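# Type SPENT on the keyboard with two robot hands

## Task

Enter the letters S, P, E, N, T on the keyboard so that, once you stop, its display reads precisely SPENT and nothing else; the left-arrow key erases the most recent letter. A hard press or strike on the keyboard can break it, and the goal then counts as failed.

## Robot and tools

Robot: two six-joint arms, left_arm carrying a five-finger left hand and right_arm carrying a right hand. Each arm's pose, velocity and target numbers are in that arm's own base frame. The scene frame (used for fixed cameras and the table) has +x out over the table, +z up, origin at table height between the arms, and left_arm on the +y side. The hand point sits 0.05 m in front of the palm; its +z runs along straight fingers, +y out of the palm, and +x across the palm (toward the little finger on the right hand, toward the thumb on the left). Straight fingertips reach about 0.06-0.07 m past the point along +z and sit 0.06 m behind it along -y. A bracket on the little-finger side of the wrist can also strike things.

The 28-number row (used by execute_actions and move) is one flat list covering both arms, every value in [-1, 1]: left_arm dx, dy, dz, rx, ry, rz; left hand little, ring, middle, index, thumb_bend, thumb_turn, force_limit, speed; then the same fourteen for right_arm. The six pose numbers are an offset, not a pose: they are measured from that arm's current Hand target along the Hand target's own axes. 1.0 equals 0.6 m of travel or 180 degrees; rx, ry, rz form a single rotation vector. All zeros for the pose means re-request the current Hand target. Finger numbers are absolute targets: -1 straight/open, +1 curled/closed; thumb_turn -1 beside the palm, +1 across it. force_limit maps -1..+1 to roughly 0..10 N at the fingertip (0..15 N for thumb motors); speed rises from near zero at -1 to full at +0.48 and beyond. There is no 'unchanged' value for a hand: repeat its last sent eight numbers, or, if none sent yet, its hand_measured six plus hand_force_limit and hand_speed. For typing, a single extended finger (e.g. index straight, others curled) makes a convenient poker.

execute_actions(actions, cameras): actions is a list of actions; each action is up to 15 rows, one per 1/30 s step, and a short action repeats its final row. Every row in an action is an offset from the Hand target at that action's start, so repeating an offset in a later action moves further. Images come back only for an empty actions list or when cameras names them (["all"], specific names, or []).

move(target, speed, blend, stop_force, zero, blocking, cameras): drives each hand point along a straight line toward target, which is one 28-number row or a list of up to 15 rows; every row's offsets count from the same starting Hand targets, not from the previous row. speed is in m/s (0.002 to 3.6, default 0.25; rotation capped at twice that in rad/s), one value or one per target. blend in metres rounds corners in a list. stop_force in N (3 to 120) ends an arm's path when its wrist sensor feels that much push against the motion; the arm then backs to just before the push. zero (only with stop_force) chooses whether to re-zero first. blocking=false returns early and cannot combine with stop_force. The result adds a 'move:' line: done, off_target, moving, held or fault, plus limits such as paced or held. Moves run at most 10 s; paths ignore obstacles and the other arm; do not route near an arm's own base.

wait(seconds 0-10, cameras) lets time pass holding the last commands. stop(cameras) brakes a running move. zoom_image(camera, region [x0, y0, x1, y1] in pixels, at most 504 by 504) magnifies the newest image of cam_head_left, cam_head_right, cam_high, cam_low, cam_left_wrist or cam_right_wrist (all 672x504). show_instructions shows the reference pages. zero_wrist_force(arm) tares that arm's wrist sensor. finished_scene(scene) ends the current scene, given by its number; it cannot be reversed.

Results report per arm: end_effector_position (m) and end_effector_quat_wxyz in the base frame, velocities (omitted when joints read 'within noise'), Hand target (your last commanded pose after clipping; the next offset counts from it), joint positions and torques, Wrist force / Wrist torque along the hand axes plus the peak since last shown, and hand_measured, hand_stopped_by (moving, target, force, stalled, fault), hand_load_n in the hand's motor order. Orientation commands are clipped to within 32 degrees of the measured orientation each step. The hand point may settle short of its target; send the remaining gap as a new offset. Camera calibration (K, distortion, world-to-camera transforms) is supplied per camera for locating keys.

Cautions: approach keys slowly, with a small stop_force or tiny downward offsets, and lift right after each press; a target slightly beyond a firm surface can trigger a fault stop. About 150 N of outside force or a joint's torque limit freezes the arm for 10 s. Keep the arms and hands from touching each other, nothing may fall off the table, and watch for MOTOR HOT lines from stretched or straining arms. Check the display by camera and correct mistakes with the left-arrow key before finishing.

Each tool is called after "Emit:" in YAML: its name, and indented under it one key for each argument.

Reference images:

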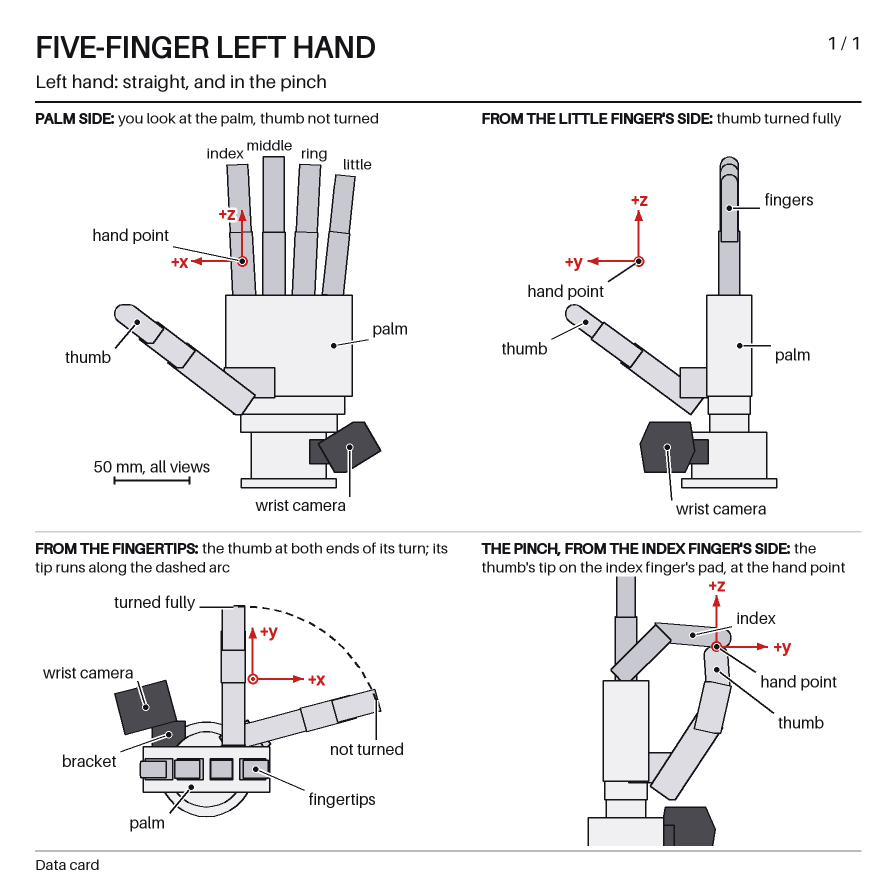

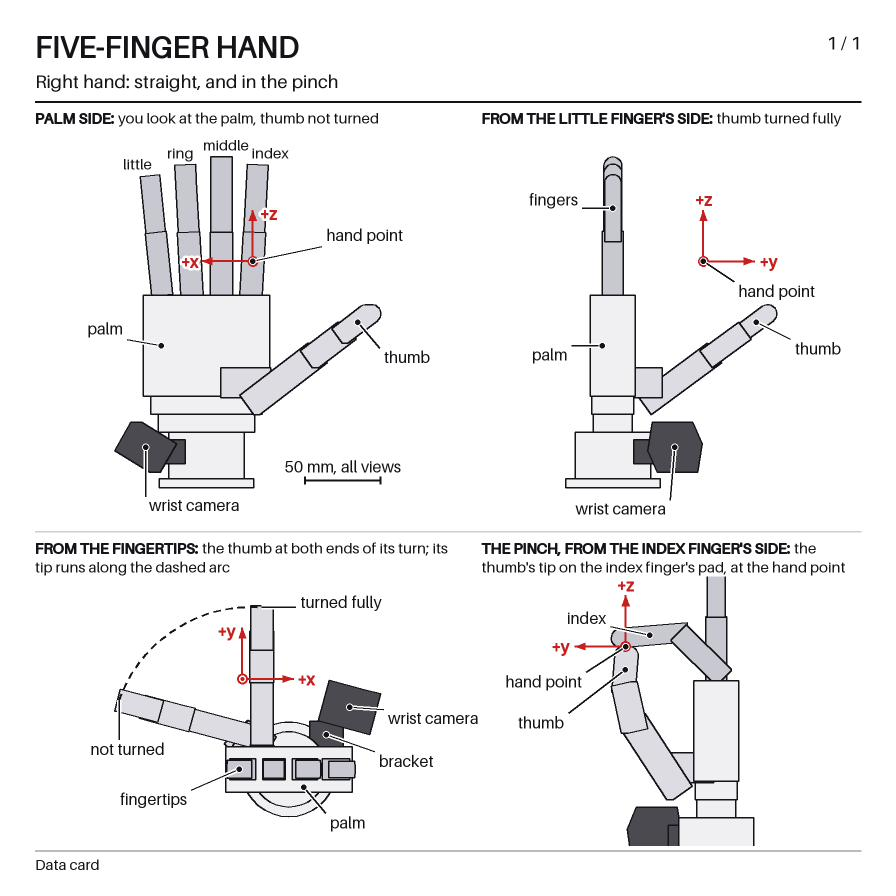

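## Session

Emit:
execute_actions:
  actions: []

Scene clock: 0.00 s.
left_arm: end_effector_position=(+0.3309, -0.4872, +0.1894) hand_measured=(-1.000, -1.000, -1.000, -1.000, -1.000, -1.000) hand_load_n=(+0.0, +0.0, +0.0, +0.0, +0.0, +0.0) hand_stopped_by=(target, target, target, target, target, target) hand_force_limit=0.00 hand_speed=-0.80 end_effector_quat_wxyz=(+0.456, +0.843, +0.267, +0.102) | right_arm: end_effector_position=(+0.3447, -0.1104, +0.1204) hand_measured=(-1.000, -1.000, -1.000, -1.000, -1.000, -1.000) hand_load_n=(+0.0, +0.0, +0.0, +0.0, +0.0, +0.0) hand_stopped_by=(target, target, target, target, target, target) hand_force_limit=0.00 hand_speed=-0.80 end_effector_quat_wxyz=(-0.417, +0.453, +0.684, -0.391)
Joint positions: left_arm=[2.505 -1.706 -2.033 3.1 -1.236 0.151] | right_arm=[-0.35 -0.772 1.575 1.937 2.053 -0.427]
Joint velocities: within noise
Joint torques (N m): no reading
Motor temperatures (°C): left_arm=[30 29 35 35 34 35] | right_arm=[32 36 24 36 36 31]
Wrist force (N): no reading
Wrist torque (N m): no reading
Wrist force, peak (N): no reading
Hand target: left_arm +0.3309, -0.4872, +0.1894; +0.456, +0.843, +0.267, +0.102 | right_arm +0.3447, -0.1104, +0.1204; -0.417, +0.453, +0.684, -0.391

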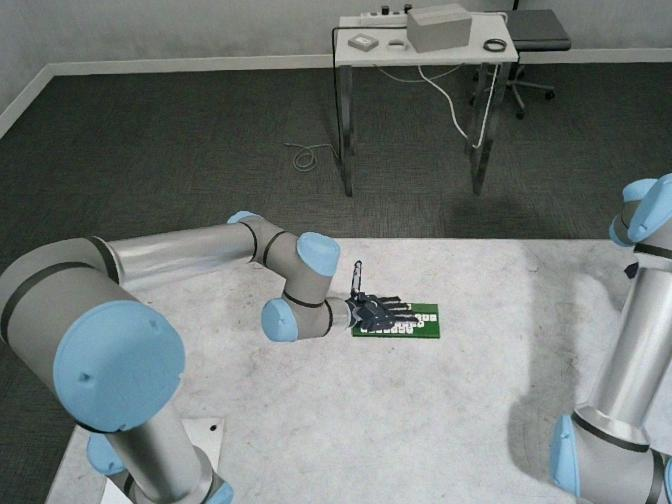

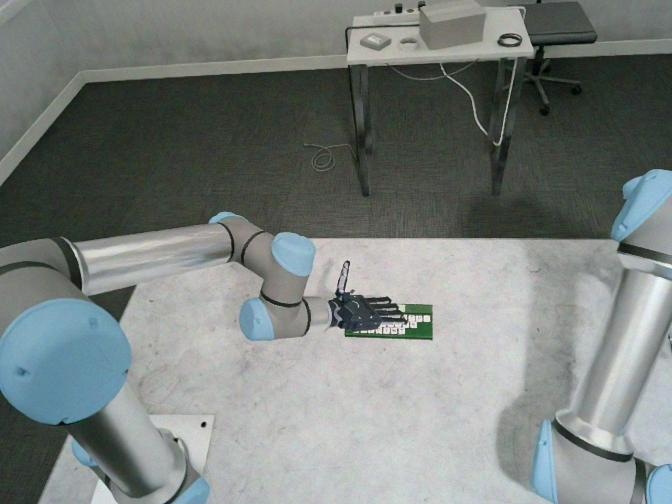

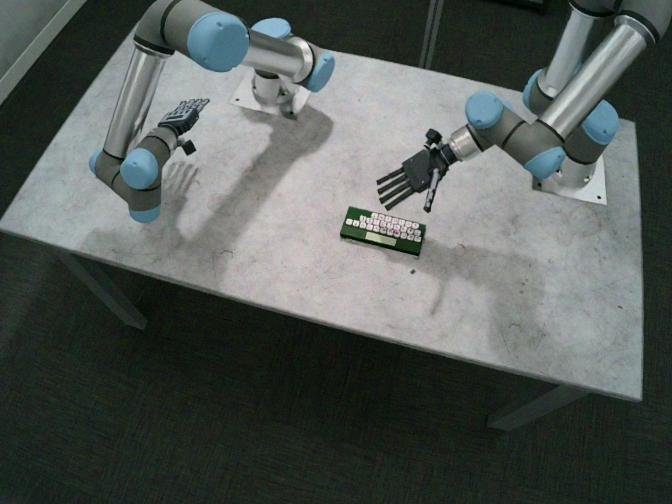

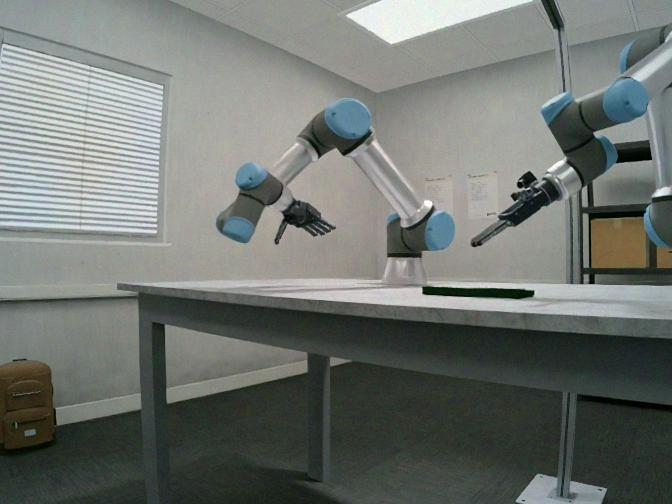

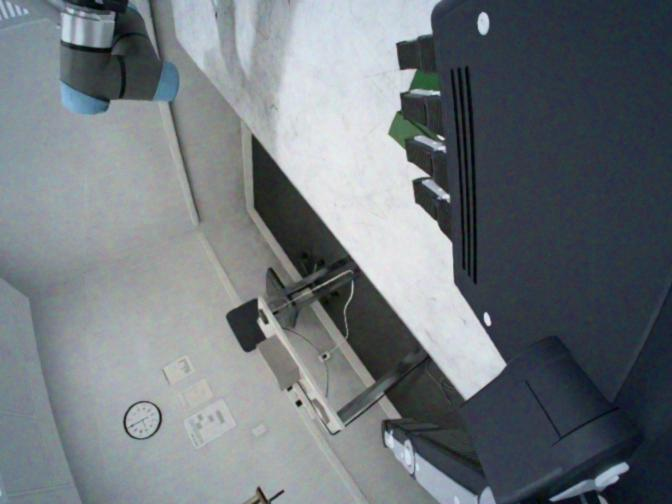

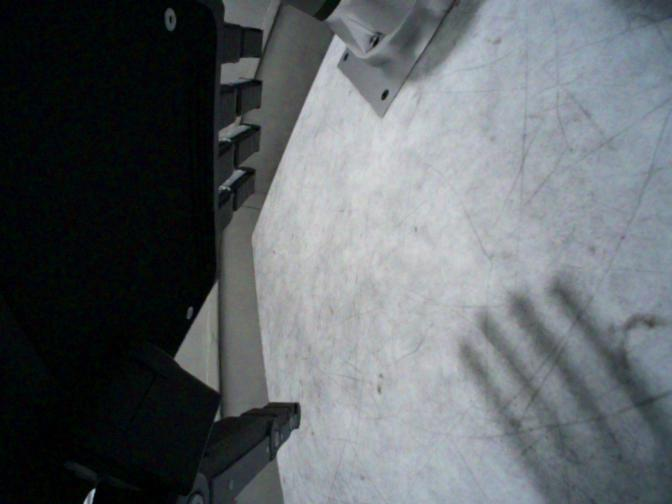

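Emit:
zoom_image:
  camera: "cam_high"
  region: [320, 180, 450, 278]

Emit:
zoom_image:
  camera: "cam_head_left"
  region: [330, 270, 460, 368]

Emit:
zoom_image:
  camera: "cam_head_right"
  region: [320, 270, 450, 368]

Scaled by 3.877 from the camera's 672x504 image, which has a finer 960x720 frame.

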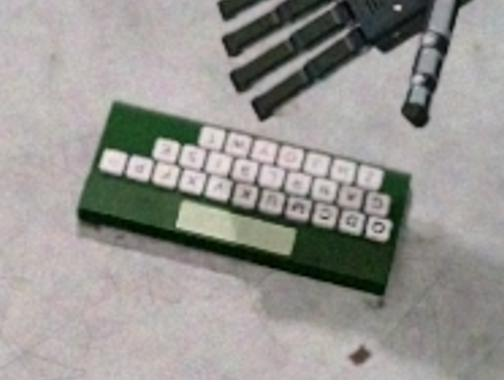

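Scaled by 3.877 from the camera's 672x504 image, which has a finer 960x720 frame.

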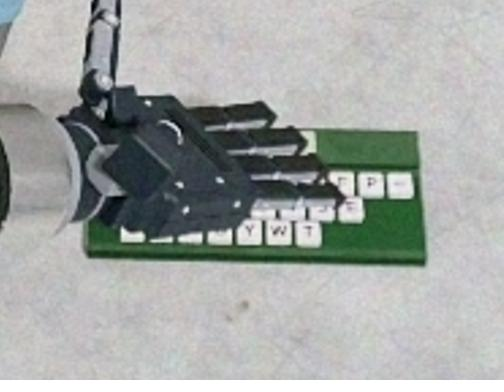

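Scaled by 3.877 from the camera's 672x504 image, which has a finer 960x720 frame.

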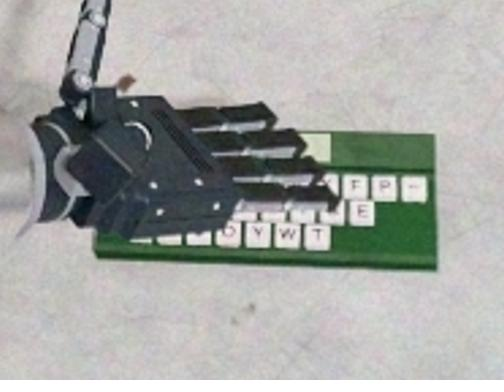

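Emit:
move:
  target: [0.0758,-0.0025,-0.2232,0.2708,0.1718,-0.2796,1,1,1,-1,-1,-1,0,0.2, 0,0,0,0,0,0,-1,-1,-1,-1,-1,-1,0,-0.8]
  cameras: ["all"]

Scene clock: 88.37 s.
left_arm: end_effector_position=(+0.3129, -0.3662, +0.2603) hand_measured=(+1.000, +1.000, +1.000, -1.000, -1.000, -1.000) hand_load_n=(+0.0, +0.0, +0.5, +0.0, +0.0, +0.0) hand_stopped_by=(target, target, target, target, target, target) hand_force_limit=0.00 hand_speed=0.20 end_effector_quat_wxyz=(+0.000, +0.707, +0.707, +0.000) | right_arm: end_effector_position=(+0.3447, -0.1104, +0.1204) hand_measured=(-1.000, -1.000, -1.000, -1.000, -1.000, -1.000) hand_load_n=(+0.0, +0.0, +0.0, +0.0, +0.0, -0.5) hand_stopped_by=(target, target, target, target, target, target) hand_force_limit=0.00 hand_speed=-0.80 end_effector_quat_wxyz=(-0.417, +0.453, +0.684, -0.391)
Joint positions: left_arm=[2.425 -1.96 -1.296 1.686 -1.57 -0.716] | right_arm=[-0.35 -0.772 1.575 1.937 2.053 -0.427]
Joint torques (N m): left_arm=[5.46 28.62 27.89 -4.05 1.57 -2.43] | right_arm=[0.22 -48.27 -11.94 2.3 0.51 0.08]
Wrist force (N): left_arm=[-0.5 0.6 1.3] | right_arm=[-0.3 -0.3 0.1]
Wrist torque (N m): left_arm=[0.06 0.12 0.01] | right_arm=[-0.05 0.04 -0.02]
Wrist force, peak (N): left_arm=[-0.6 0.5 1.6] | right_arm=[-0.3 -0.4 0.4]
Hand target: left_arm +0.3129, -0.3662, +0.2603; +0.000, +0.707, +0.707, +0.000 | right_arm +0.3447, -0.1104, +0.1204; -0.417, +0.453, +0.684, -0.391
Off the commanded pose: left_arm 0.000 m, 0 deg | right_arm 0.000 m, 0 deg.
move: done
camera_calibration:
cam_left_wrist: T_world_to_cam=[[-0.970445, 0.237453, 0.0430319, 0.374595], [0.226644, 0.835577, 0.500443, 0.104534], [0.082875, 0.495405, -0.8647, 0.501316], [0, 0, 0, 1]] pos_world=[0.298286, -0.42465, 0.365055]

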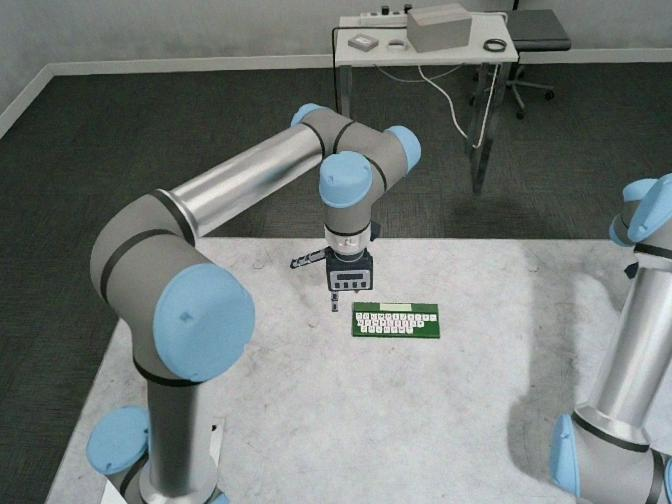

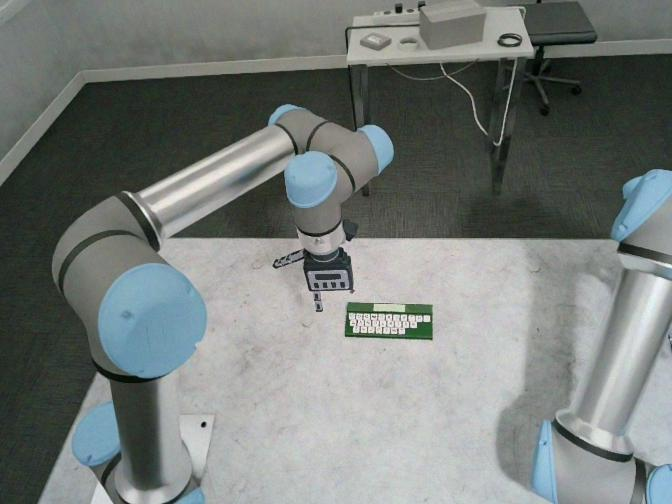

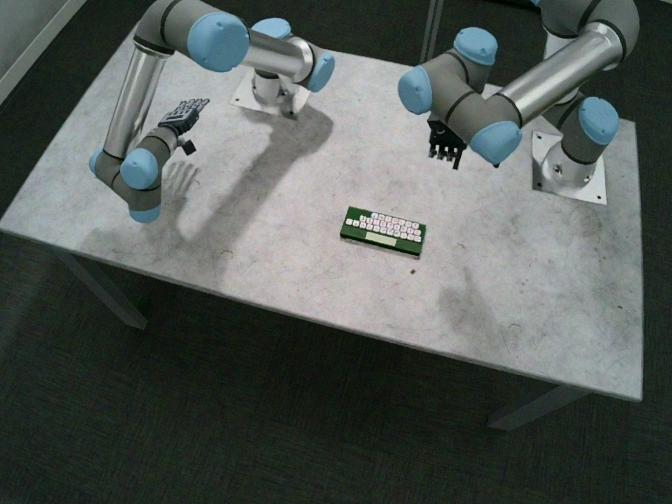

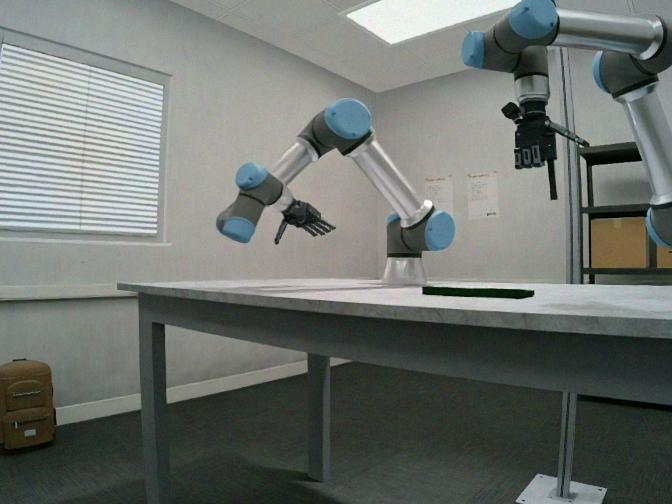

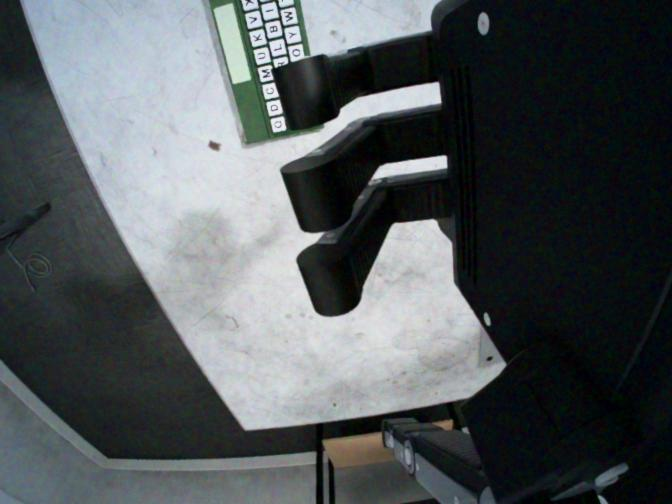

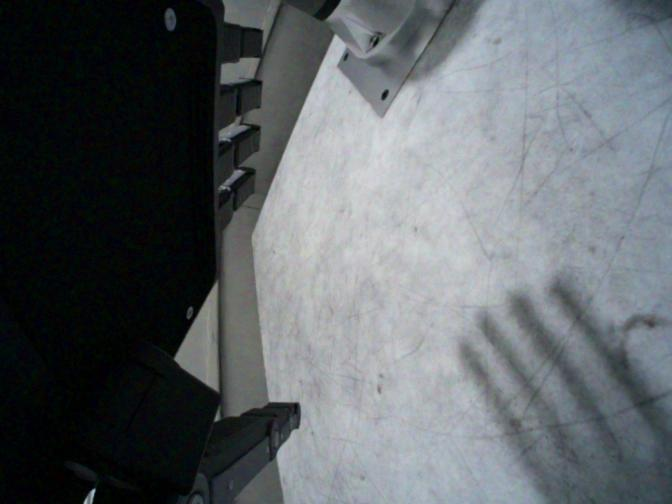

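Emit:
zoom_image:
  camera: "cam_head_left"
  region: [320, 280, 460, 350]

Emit:
zoom_image:
  camera: "cam_head_right"
  region: [300, 280, 440, 350]

Emit:
zoom_image:
  camera: "cam_high"
  region: [330, 195, 440, 270]

Emit:
zoom_image:
  camera: "cam_low"
  region: [400, 260, 560, 320]

Scaled by 3.600 from the camera's 672x504 image, which has a finer 960x720 frame.

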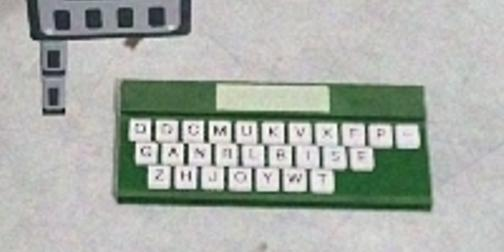

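Scaled by 3.600 from the camera's 672x504 image, which has a finer 960x720 frame.

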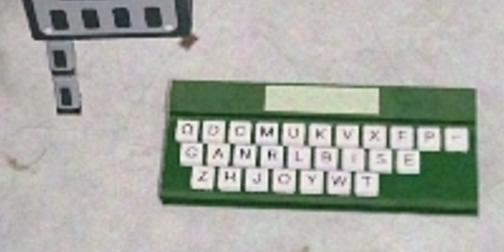

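Scaled by 4.582 from the camera's 672x504 image, which has a finer 960x720 frame.

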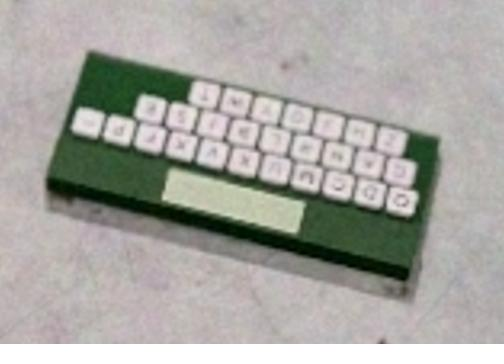

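Scaled by 3.150 from the camera's 672x504 image, which has a finer 960x720 frame.

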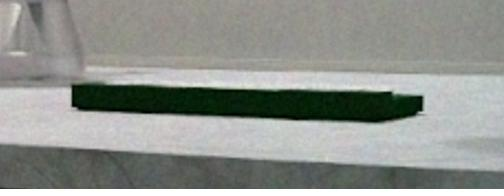

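Emit:
move:
  target: [-0.2962,0.1175,0.2067,0,0,0,1,1,1,-1,-1,-1,0,0.2, 0,0,0,0,0,0,-1,-1,-1,-1,-1,-1,0,-0.8]
  cameras: ["cam_head_left","cam_head_right","cam_high","cam_low","cam_left_wrist"]

Emit:
zoom_image:
  camera: "cam_head_left"
  region: [345, 285, 455, 345]

Emit:
zoom_image:
  camera: "cam_head_right"
  region: [335, 285, 445, 345]

Emit:
zoom_image:
  camera: "cam_high"
  region: [330, 180, 440, 270]

Emit:
zoom_image:
  camera: "cam_low"
  region: [400, 200, 560, 320]

Scene clock: 147.70 s.
left_arm: end_effector_position=(+0.3833, -0.5440, +0.1364) hand_measured=(+1.000, +1.000, +1.000, -1.000, -1.000, -1.000) hand_load_n=(+0.0, +0.0, +0.0, +0.0, +0.0, +0.0) hand_stopped_by=(target, target, target, target, target, target) hand_force_limit=0.00 hand_speed=0.20 end_effector_quat_wxyz=(+0.000, +0.707, +0.707, +0.000) | right_arm: end_effector_position=(+0.3447, -0.1104, +0.1204) hand_measured=(-1.000, -1.000, -1.000, -1.000, -1.000, -1.000) hand_load_n=(+0.0, +0.0, -0.5, +0.0, +0.0, +0.0) hand_stopped_by=(target, target, target, target, target, target) hand_force_limit=0.00 hand_speed=-0.80 end_effector_quat_wxyz=(-0.417, +0.453, +0.684, -0.391)
Joint positions: left_arm=[2.287 -2.553 -0.619 1.601 -1.57 -0.855] | right_arm=[-0.35 -0.772 1.575 1.937 2.053 -0.427]
Joint torques (N m): left_arm=[-9.27 48.26 30.54 -4.47 -1.99 -2.4] | right_arm=[-0.29 -48.05 -12.1 2.32 0.47 0.16]
Wrist force (N): left_arm=[-0.3 0.3 1.4] | right_arm=[-0.3 -0.3 -0.1]
Wrist torque (N m): left_arm=[0.02 0.10 0.03] | right_arm=[-0.03 0.05 -0.03]
Wrist force, peak (N): left_arm=[-1.3 0.8 2.2] | right_arm=[-0.2 -0.6 0.3]
Hand target: left_arm +0.3833, -0.5440, +0.1364; +0.000, +0.707, +0.707, +0.000 | right_arm +0.3447, -0.1104, +0.1204; -0.417, +0.453, +0.684, -0.391
Off the commanded pose: left_arm 0.000 m, 0 deg | right_arm 0.000 m, 0 deg.
move: done
camera_calibration:
cam_left_wrist: T_world_to_cam=[[-0.970453, 0.237406, 0.0431166, 0.49042], [0.226647, 0.835588, 0.500423, 0.299159], [0.0827757, 0.495409, -0.864707, 0.476469], [0, 0, 0, 1]] pos_world=[0.368686, -0.60245, 0.241155]
Images, in order (width x height): cam_head_left 672x504, cam_head_right 672x504, cam_high 672x504, cam_low 672x504, cam_left_wrist 672x504.

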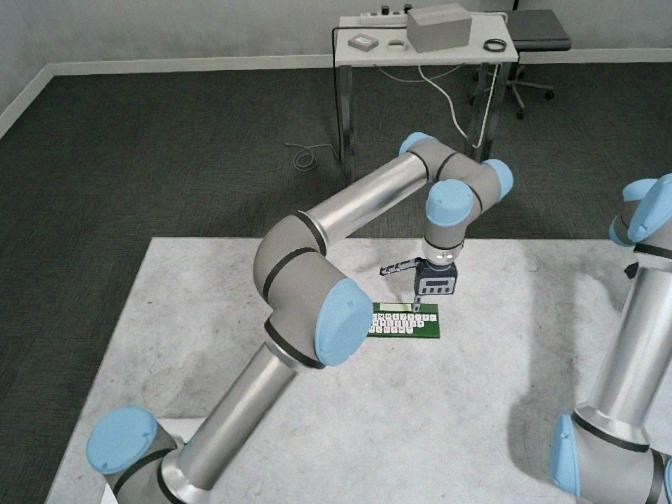

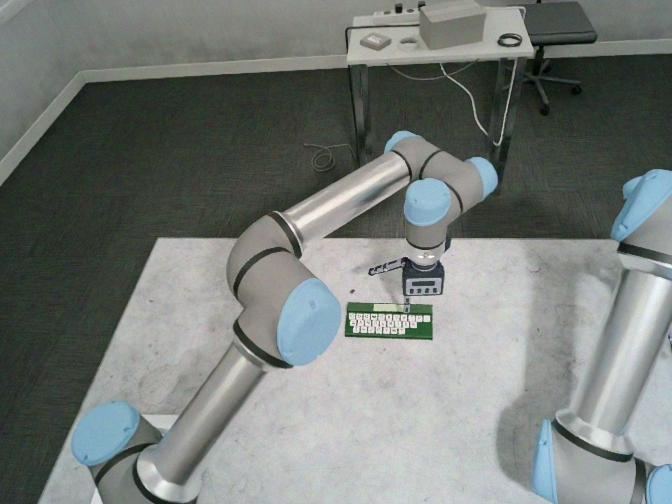

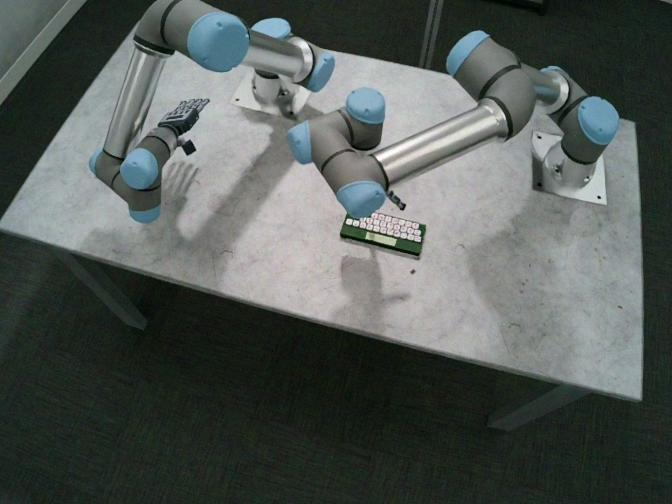

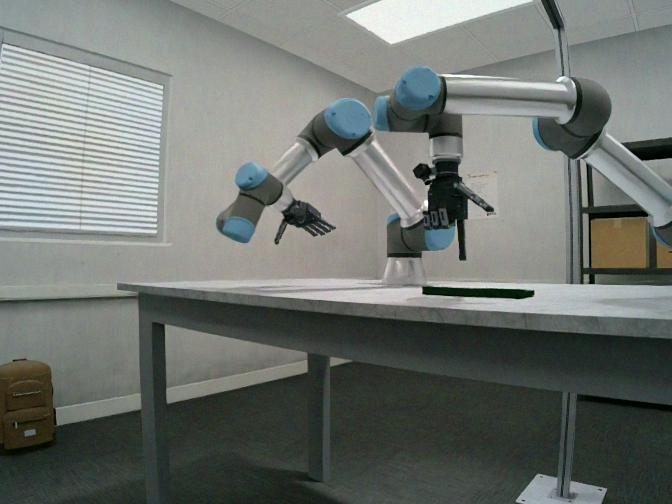

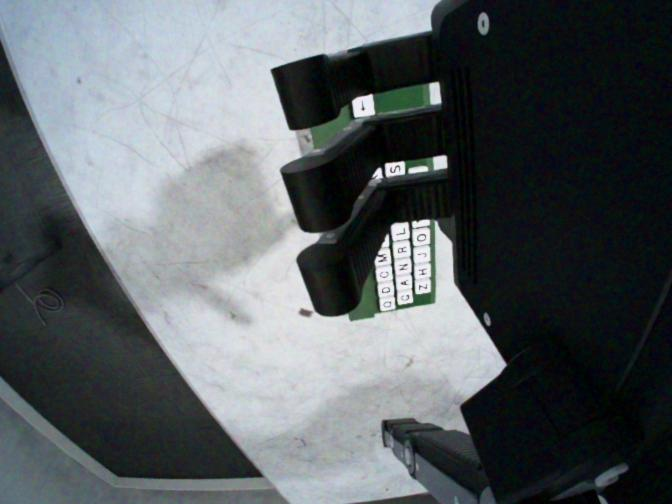

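Scaled by 4.582 from the camera's 672x504 image, which has a finer 960x720 frame.

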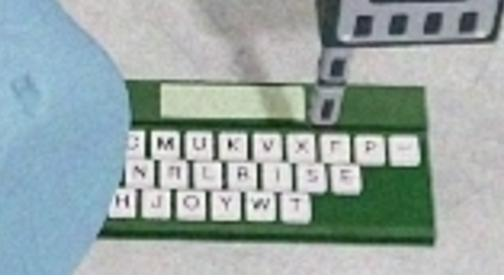

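Scaled by 4.582 from the camera's 672x504 image, which has a finer 960x720 frame.

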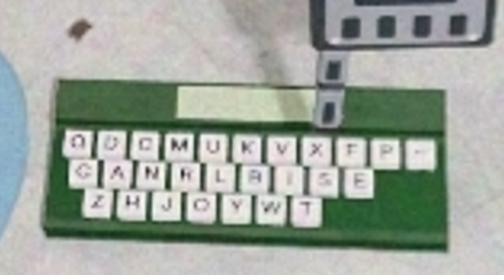

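Scaled by 4.582 from the camera's 672x504 image, which has a finer 960x720 frame.

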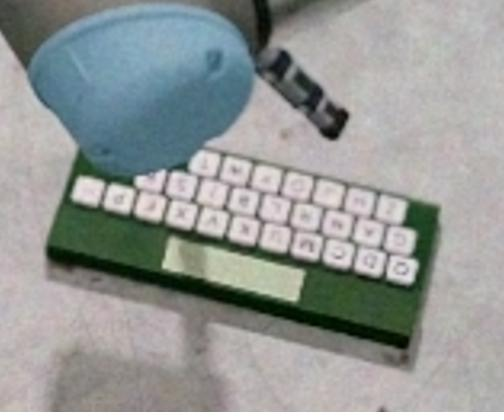

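Scaled by 3.150 from the camera's 672x504 image, which has a finer 960x720 frame.

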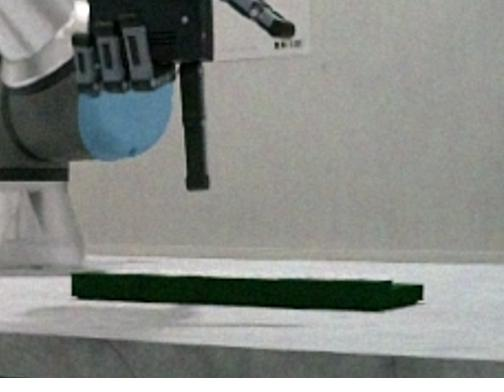

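Emit:
move:
  target: [0.003,-0.0082,0.05,0,0,0,1,1,1,-1,-1,-1,0,0.2, 0,0,0,0,0,0,-1,-1,-1,-1,-1,-1,0,-0.8]
  cameras: ["cam_head_left","cam_head_right","cam_high","cam_low","cam_left_wrist"]
  speed: 0.06
  stop_force: 5

Emit:
zoom_image:
  camera: "cam_head_left"
  region: [375, 290, 445, 340]

Emit:
zoom_image:
  camera: "cam_head_right"
  region: [370, 290, 440, 340]

Emit:
zoom_image:
  camera: "cam_low"
  region: [410, 230, 550, 320]

Emit:
zoom_image:
  camera: "cam_left_wrist"
  region: [260, 0, 460, 340]

Scene clock: 208.13 s.
left_arm: end_effector_position=(+0.3783, -0.5422, +0.1064) hand_measured=(+1.000, +1.000, +1.000, -1.000, -1.000, -1.000) hand_load_n=(+0.0, +0.0, +0.0, +0.0, +0.0, +0.0) hand_stopped_by=(target, target, target, target, target, target) hand_force_limit=0.00 hand_speed=0.20 end_effector_quat_wxyz=(+0.000, +0.707, +0.707, +0.000) | right_arm: end_effector_position=(+0.3447, -0.1104, +0.1204) hand_measured=(-1.000, -1.000, -1.000, -1.000, -1.000, -1.000) hand_load_n=(+0.0, +0.0, +0.0, +0.0, +0.0, +0.0) hand_stopped_by=(target, target, target, target, target, target) hand_force_limit=0.00 hand_speed=-0.80 end_effector_quat_wxyz=(-0.417, +0.453, +0.684, -0.391)
Joint positions: left_arm=[2.283 -2.545 -0.71 1.684 -1.57 -0.859] | right_arm=[-0.35 -0.772 1.575 1.937 2.053 -0.427]
Joint torques (N m): left_arm=[-8.61 58.52 10.39 -1.18 0.87 -2.33] | right_arm=[0.05 -48.93 -12.33 2.43 0.47 0.15]
Wrist force (N): left_arm=[-0.7 0.4 1.5] | right_arm=[-0.2 0.0 -0.1]
Wrist torque (N m): left_arm=[0.03 0.17 0.00] | right_arm=[0.01 0.04 -0.01]
Wrist force, peak (N): left_arm=[-0.4 0.3 2.1] | right_arm=[0.3 -0.4 -0.3]
Hand target: left_arm +0.3783, -0.5422, +0.1064; +0.000, +0.707, +0.707, +0.000 | right_arm +0.3447, -0.1104, +0.1204; -0.417, +0.453, +0.684, -0.391
Off the commanded pose: left_arm 0.000 m, 0 deg | right_arm 0.000 m, 0 deg.
move: done
camera_calibration:
cam_left_wrist: T_world_to_cam=[[-0.970453, 0.237406, 0.0431166, 0.486458], [0.226647, 0.835588, 0.500423, 0.313885], [0.0827757, 0.495409, -0.864707, 0.4501], [0, 0, 0, 1]] pos_world=[0.363686, -0.60075, 0.211155]
Images, in order (width x height): cam_head_left 672x504, cam_head_right 672x504, cam_high 672x504, cam_low 672x504, cam_left_wrist 672x504.

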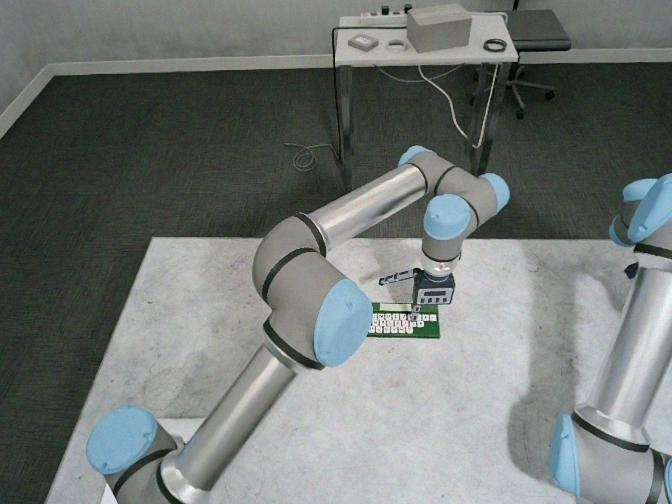

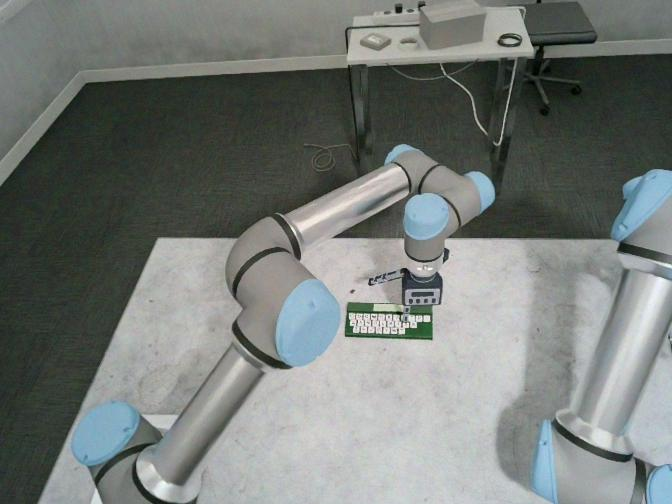

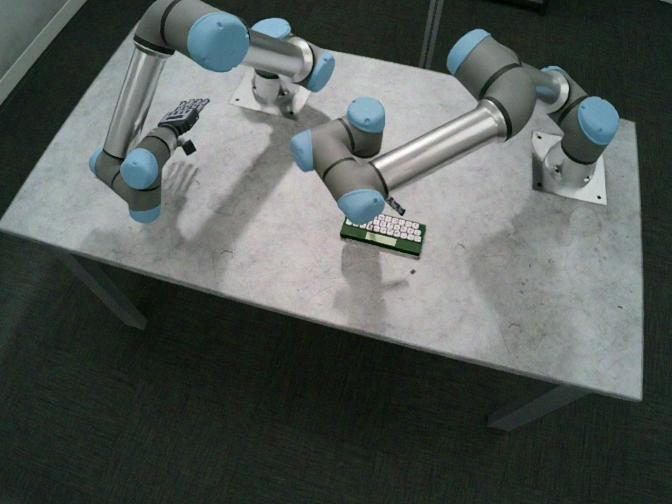

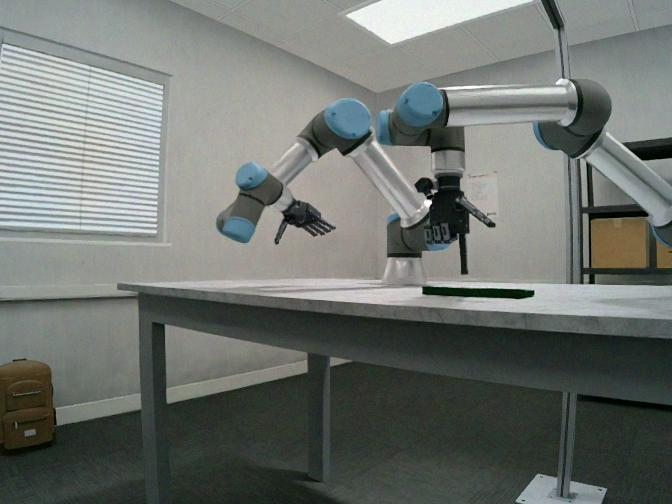

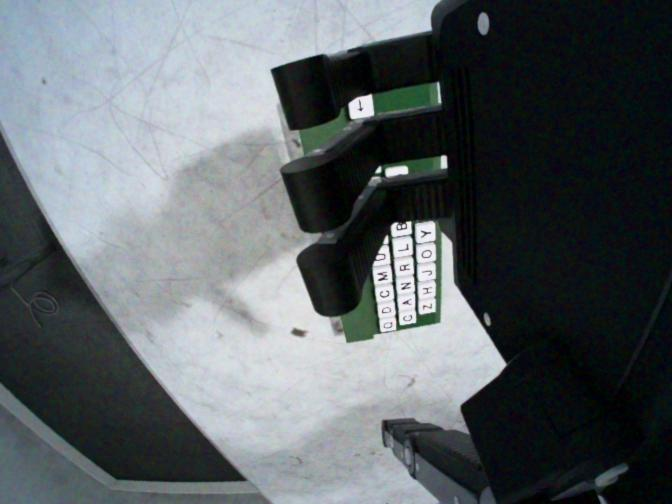

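Scaled by 7.200 from the camera's 672x504 image, which has a finer 960x720 frame.

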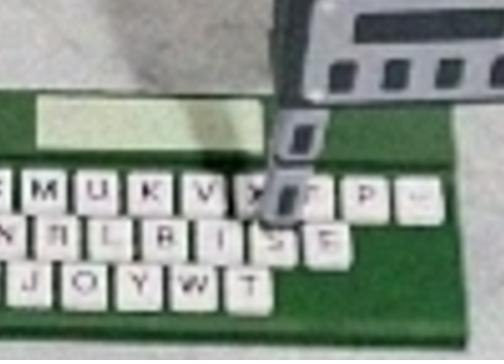

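Scaled by 7.200 from the camera's 672x504 image, which has a finer 960x720 frame.

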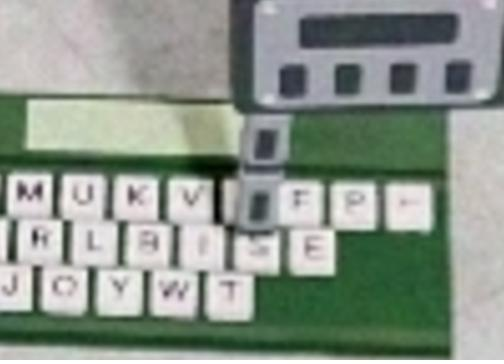

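Scaled by 3.600 from the camera's 672x504 image, which has a finer 960x720 frame.

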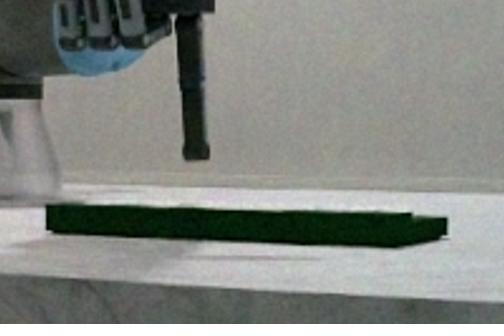

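Scaled by 1.482 from the camera's 672x504 image, which has a finer 960x720 frame.

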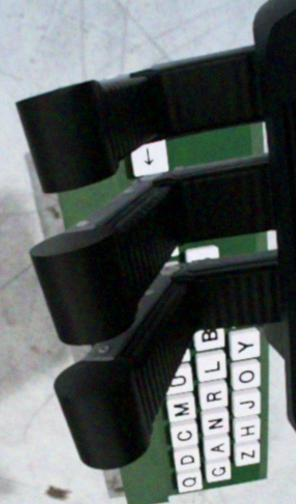

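Emit:
move:
  target: [0.0018,0.0072,0.03,0,0,0,1,1,1,-1,-1,-1,0,0.2, 0,0,0,0,0,0,-1,-1,-1,-1,-1,-1,0,-0.8]
  cameras: ["cam_head_left","cam_head_right","cam_high","cam_low"]
  speed: 0.03
  stop_force: 3

Emit:
zoom_image:
  camera: "cam_head_left"
  region: [375, 290, 445, 340]

Emit:
zoom_image:
  camera: "cam_head_right"
  region: [370, 290, 440, 340]

Emit:
zoom_image:
  camera: "cam_low"
  region: [410, 230, 550, 320]

Emit:
zoom_image:
  camera: "cam_high"
  region: [330, 190, 440, 270]

Scene clock: 231.47 s.
left_arm: end_effector_position=(+0.3826, -0.5412, +0.0884) hand_measured=(+1.000, +1.000, +1.000, -1.000, -1.000, -1.000) hand_load_n=(+0.0, +0.0, +0.0, +0.5, +0.0, +0.0) hand_stopped_by=(target, target, target, target, target, target) hand_force_limit=0.00 hand_speed=0.20 end_effector_quat_wxyz=(+0.000, +0.707, +0.707, +0.000) | right_arm: end_effector_position=(+0.3447, -0.1104, +0.1204) hand_measured=(-1.000, -1.000, -1.000, -1.000, -1.000, -1.000) hand_load_n=(+0.0, +0.0, +0.0, -0.5, +0.0, -0.5) hand_stopped_by=(target, target, target, target, target, target) hand_force_limit=0.00 hand_speed=-0.80 end_effector_quat_wxyz=(-0.417, +0.453, +0.684, -0.391)
Joint positions: left_arm=[2.289 -2.558 -0.732 1.719 -1.57 -0.852] | right_arm=[-0.35 -0.772 1.575 1.937 2.053 -0.427]
Joint torques (N m): left_arm=[6.09 46.6 10.11 -1.25 1.26 2.86] | right_arm=[0.59 -49.28 -12.44 2.53 0.42 0.12]
Wrist force (N): left_arm=[-0.3 0.5 1.4] | right_arm=[-0.1 -0.3 -0.3]
Wrist torque (N m): left_arm=[0.05 0.09 -0.18] | right_arm=[-0.04 0.03 -0.02]
Wrist force, peak (N): left_arm=[-0.6 0.4 1.8] | right_arm=[-0.2 -0.5 0.3]
Hand target: left_arm +0.3826, -0.5412, +0.0884; +0.000, +0.707, +0.707, +0.000 | right_arm +0.3447, -0.1104, +0.1204; -0.417, +0.453, +0.684, -0.391
Off the commanded pose: left_arm 0.000 m, 0 deg | right_arm 0.000 m, 0 deg.
move: done
Images, in order (width x height): cam_head_left 672x504, cam_head_right 672x504, cam_high 672x504, cam_low 672x504.

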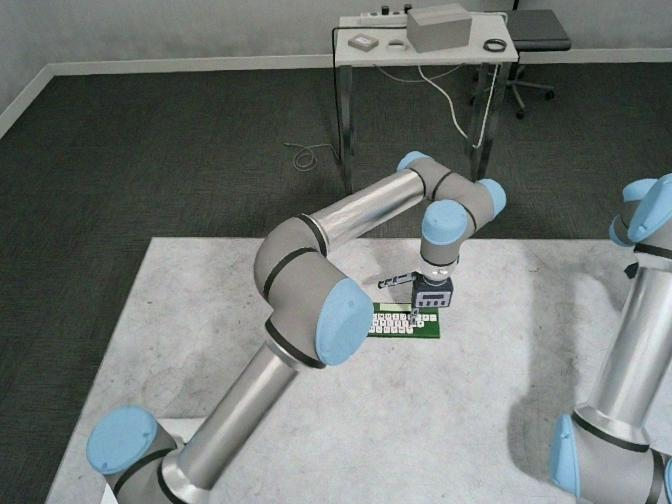

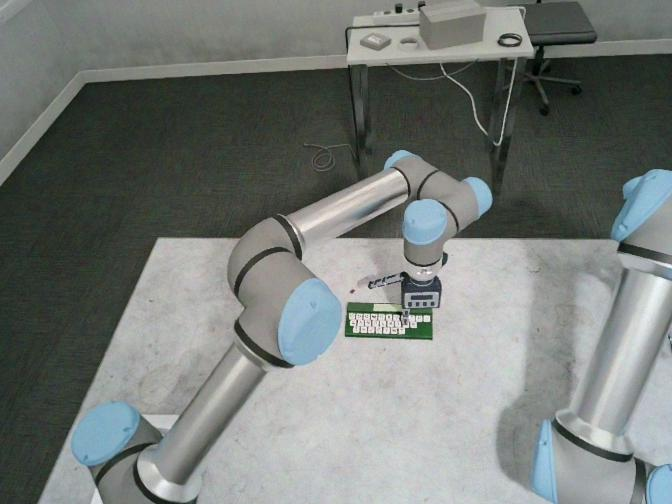

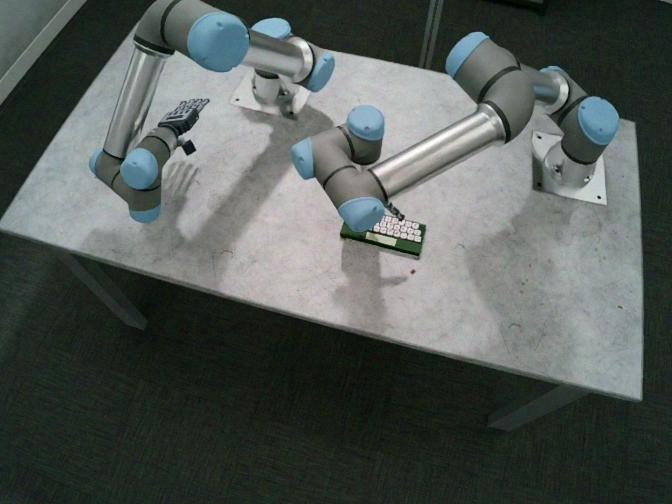

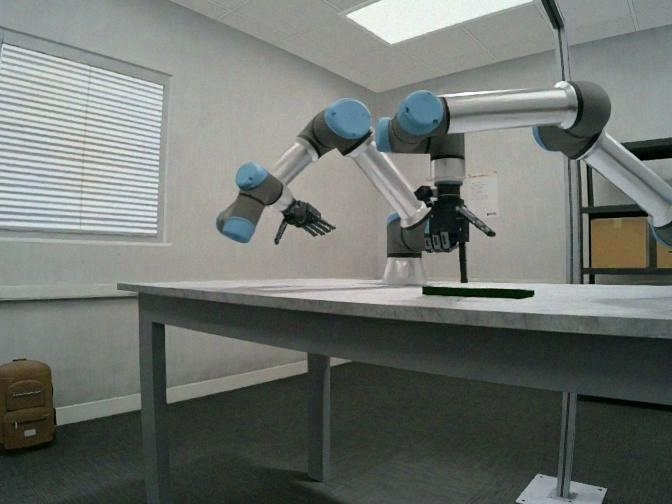

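Scaled by 7.200 from the camera's 672x504 image, which has a finer 960x720 frame.

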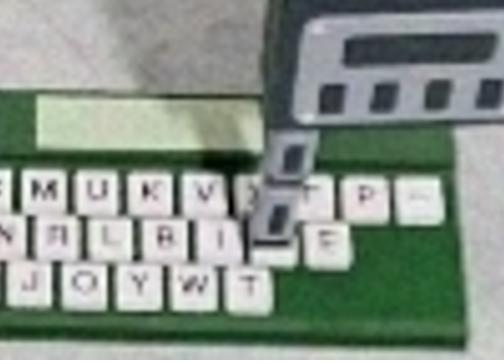

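Scaled by 7.200 from the camera's 672x504 image, which has a finer 960x720 frame.

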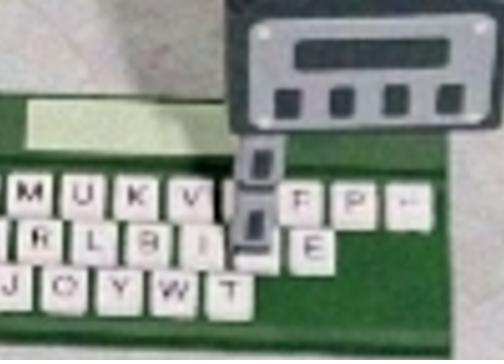

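Scaled by 3.600 from the camera's 672x504 image, which has a finer 960x720 frame.

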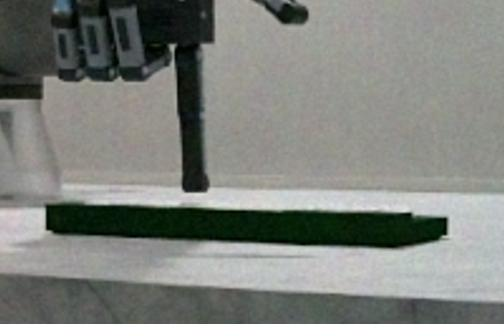

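Scaled by 4.582 from the camera's 672x504 image, which has a finer 960x720 frame.

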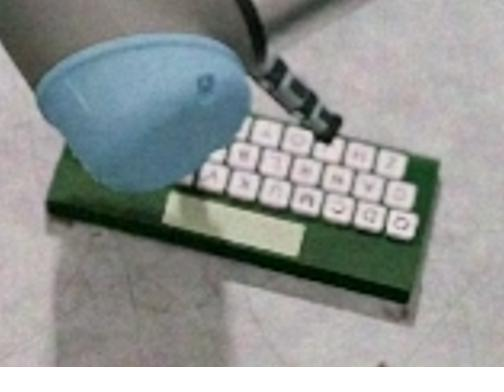

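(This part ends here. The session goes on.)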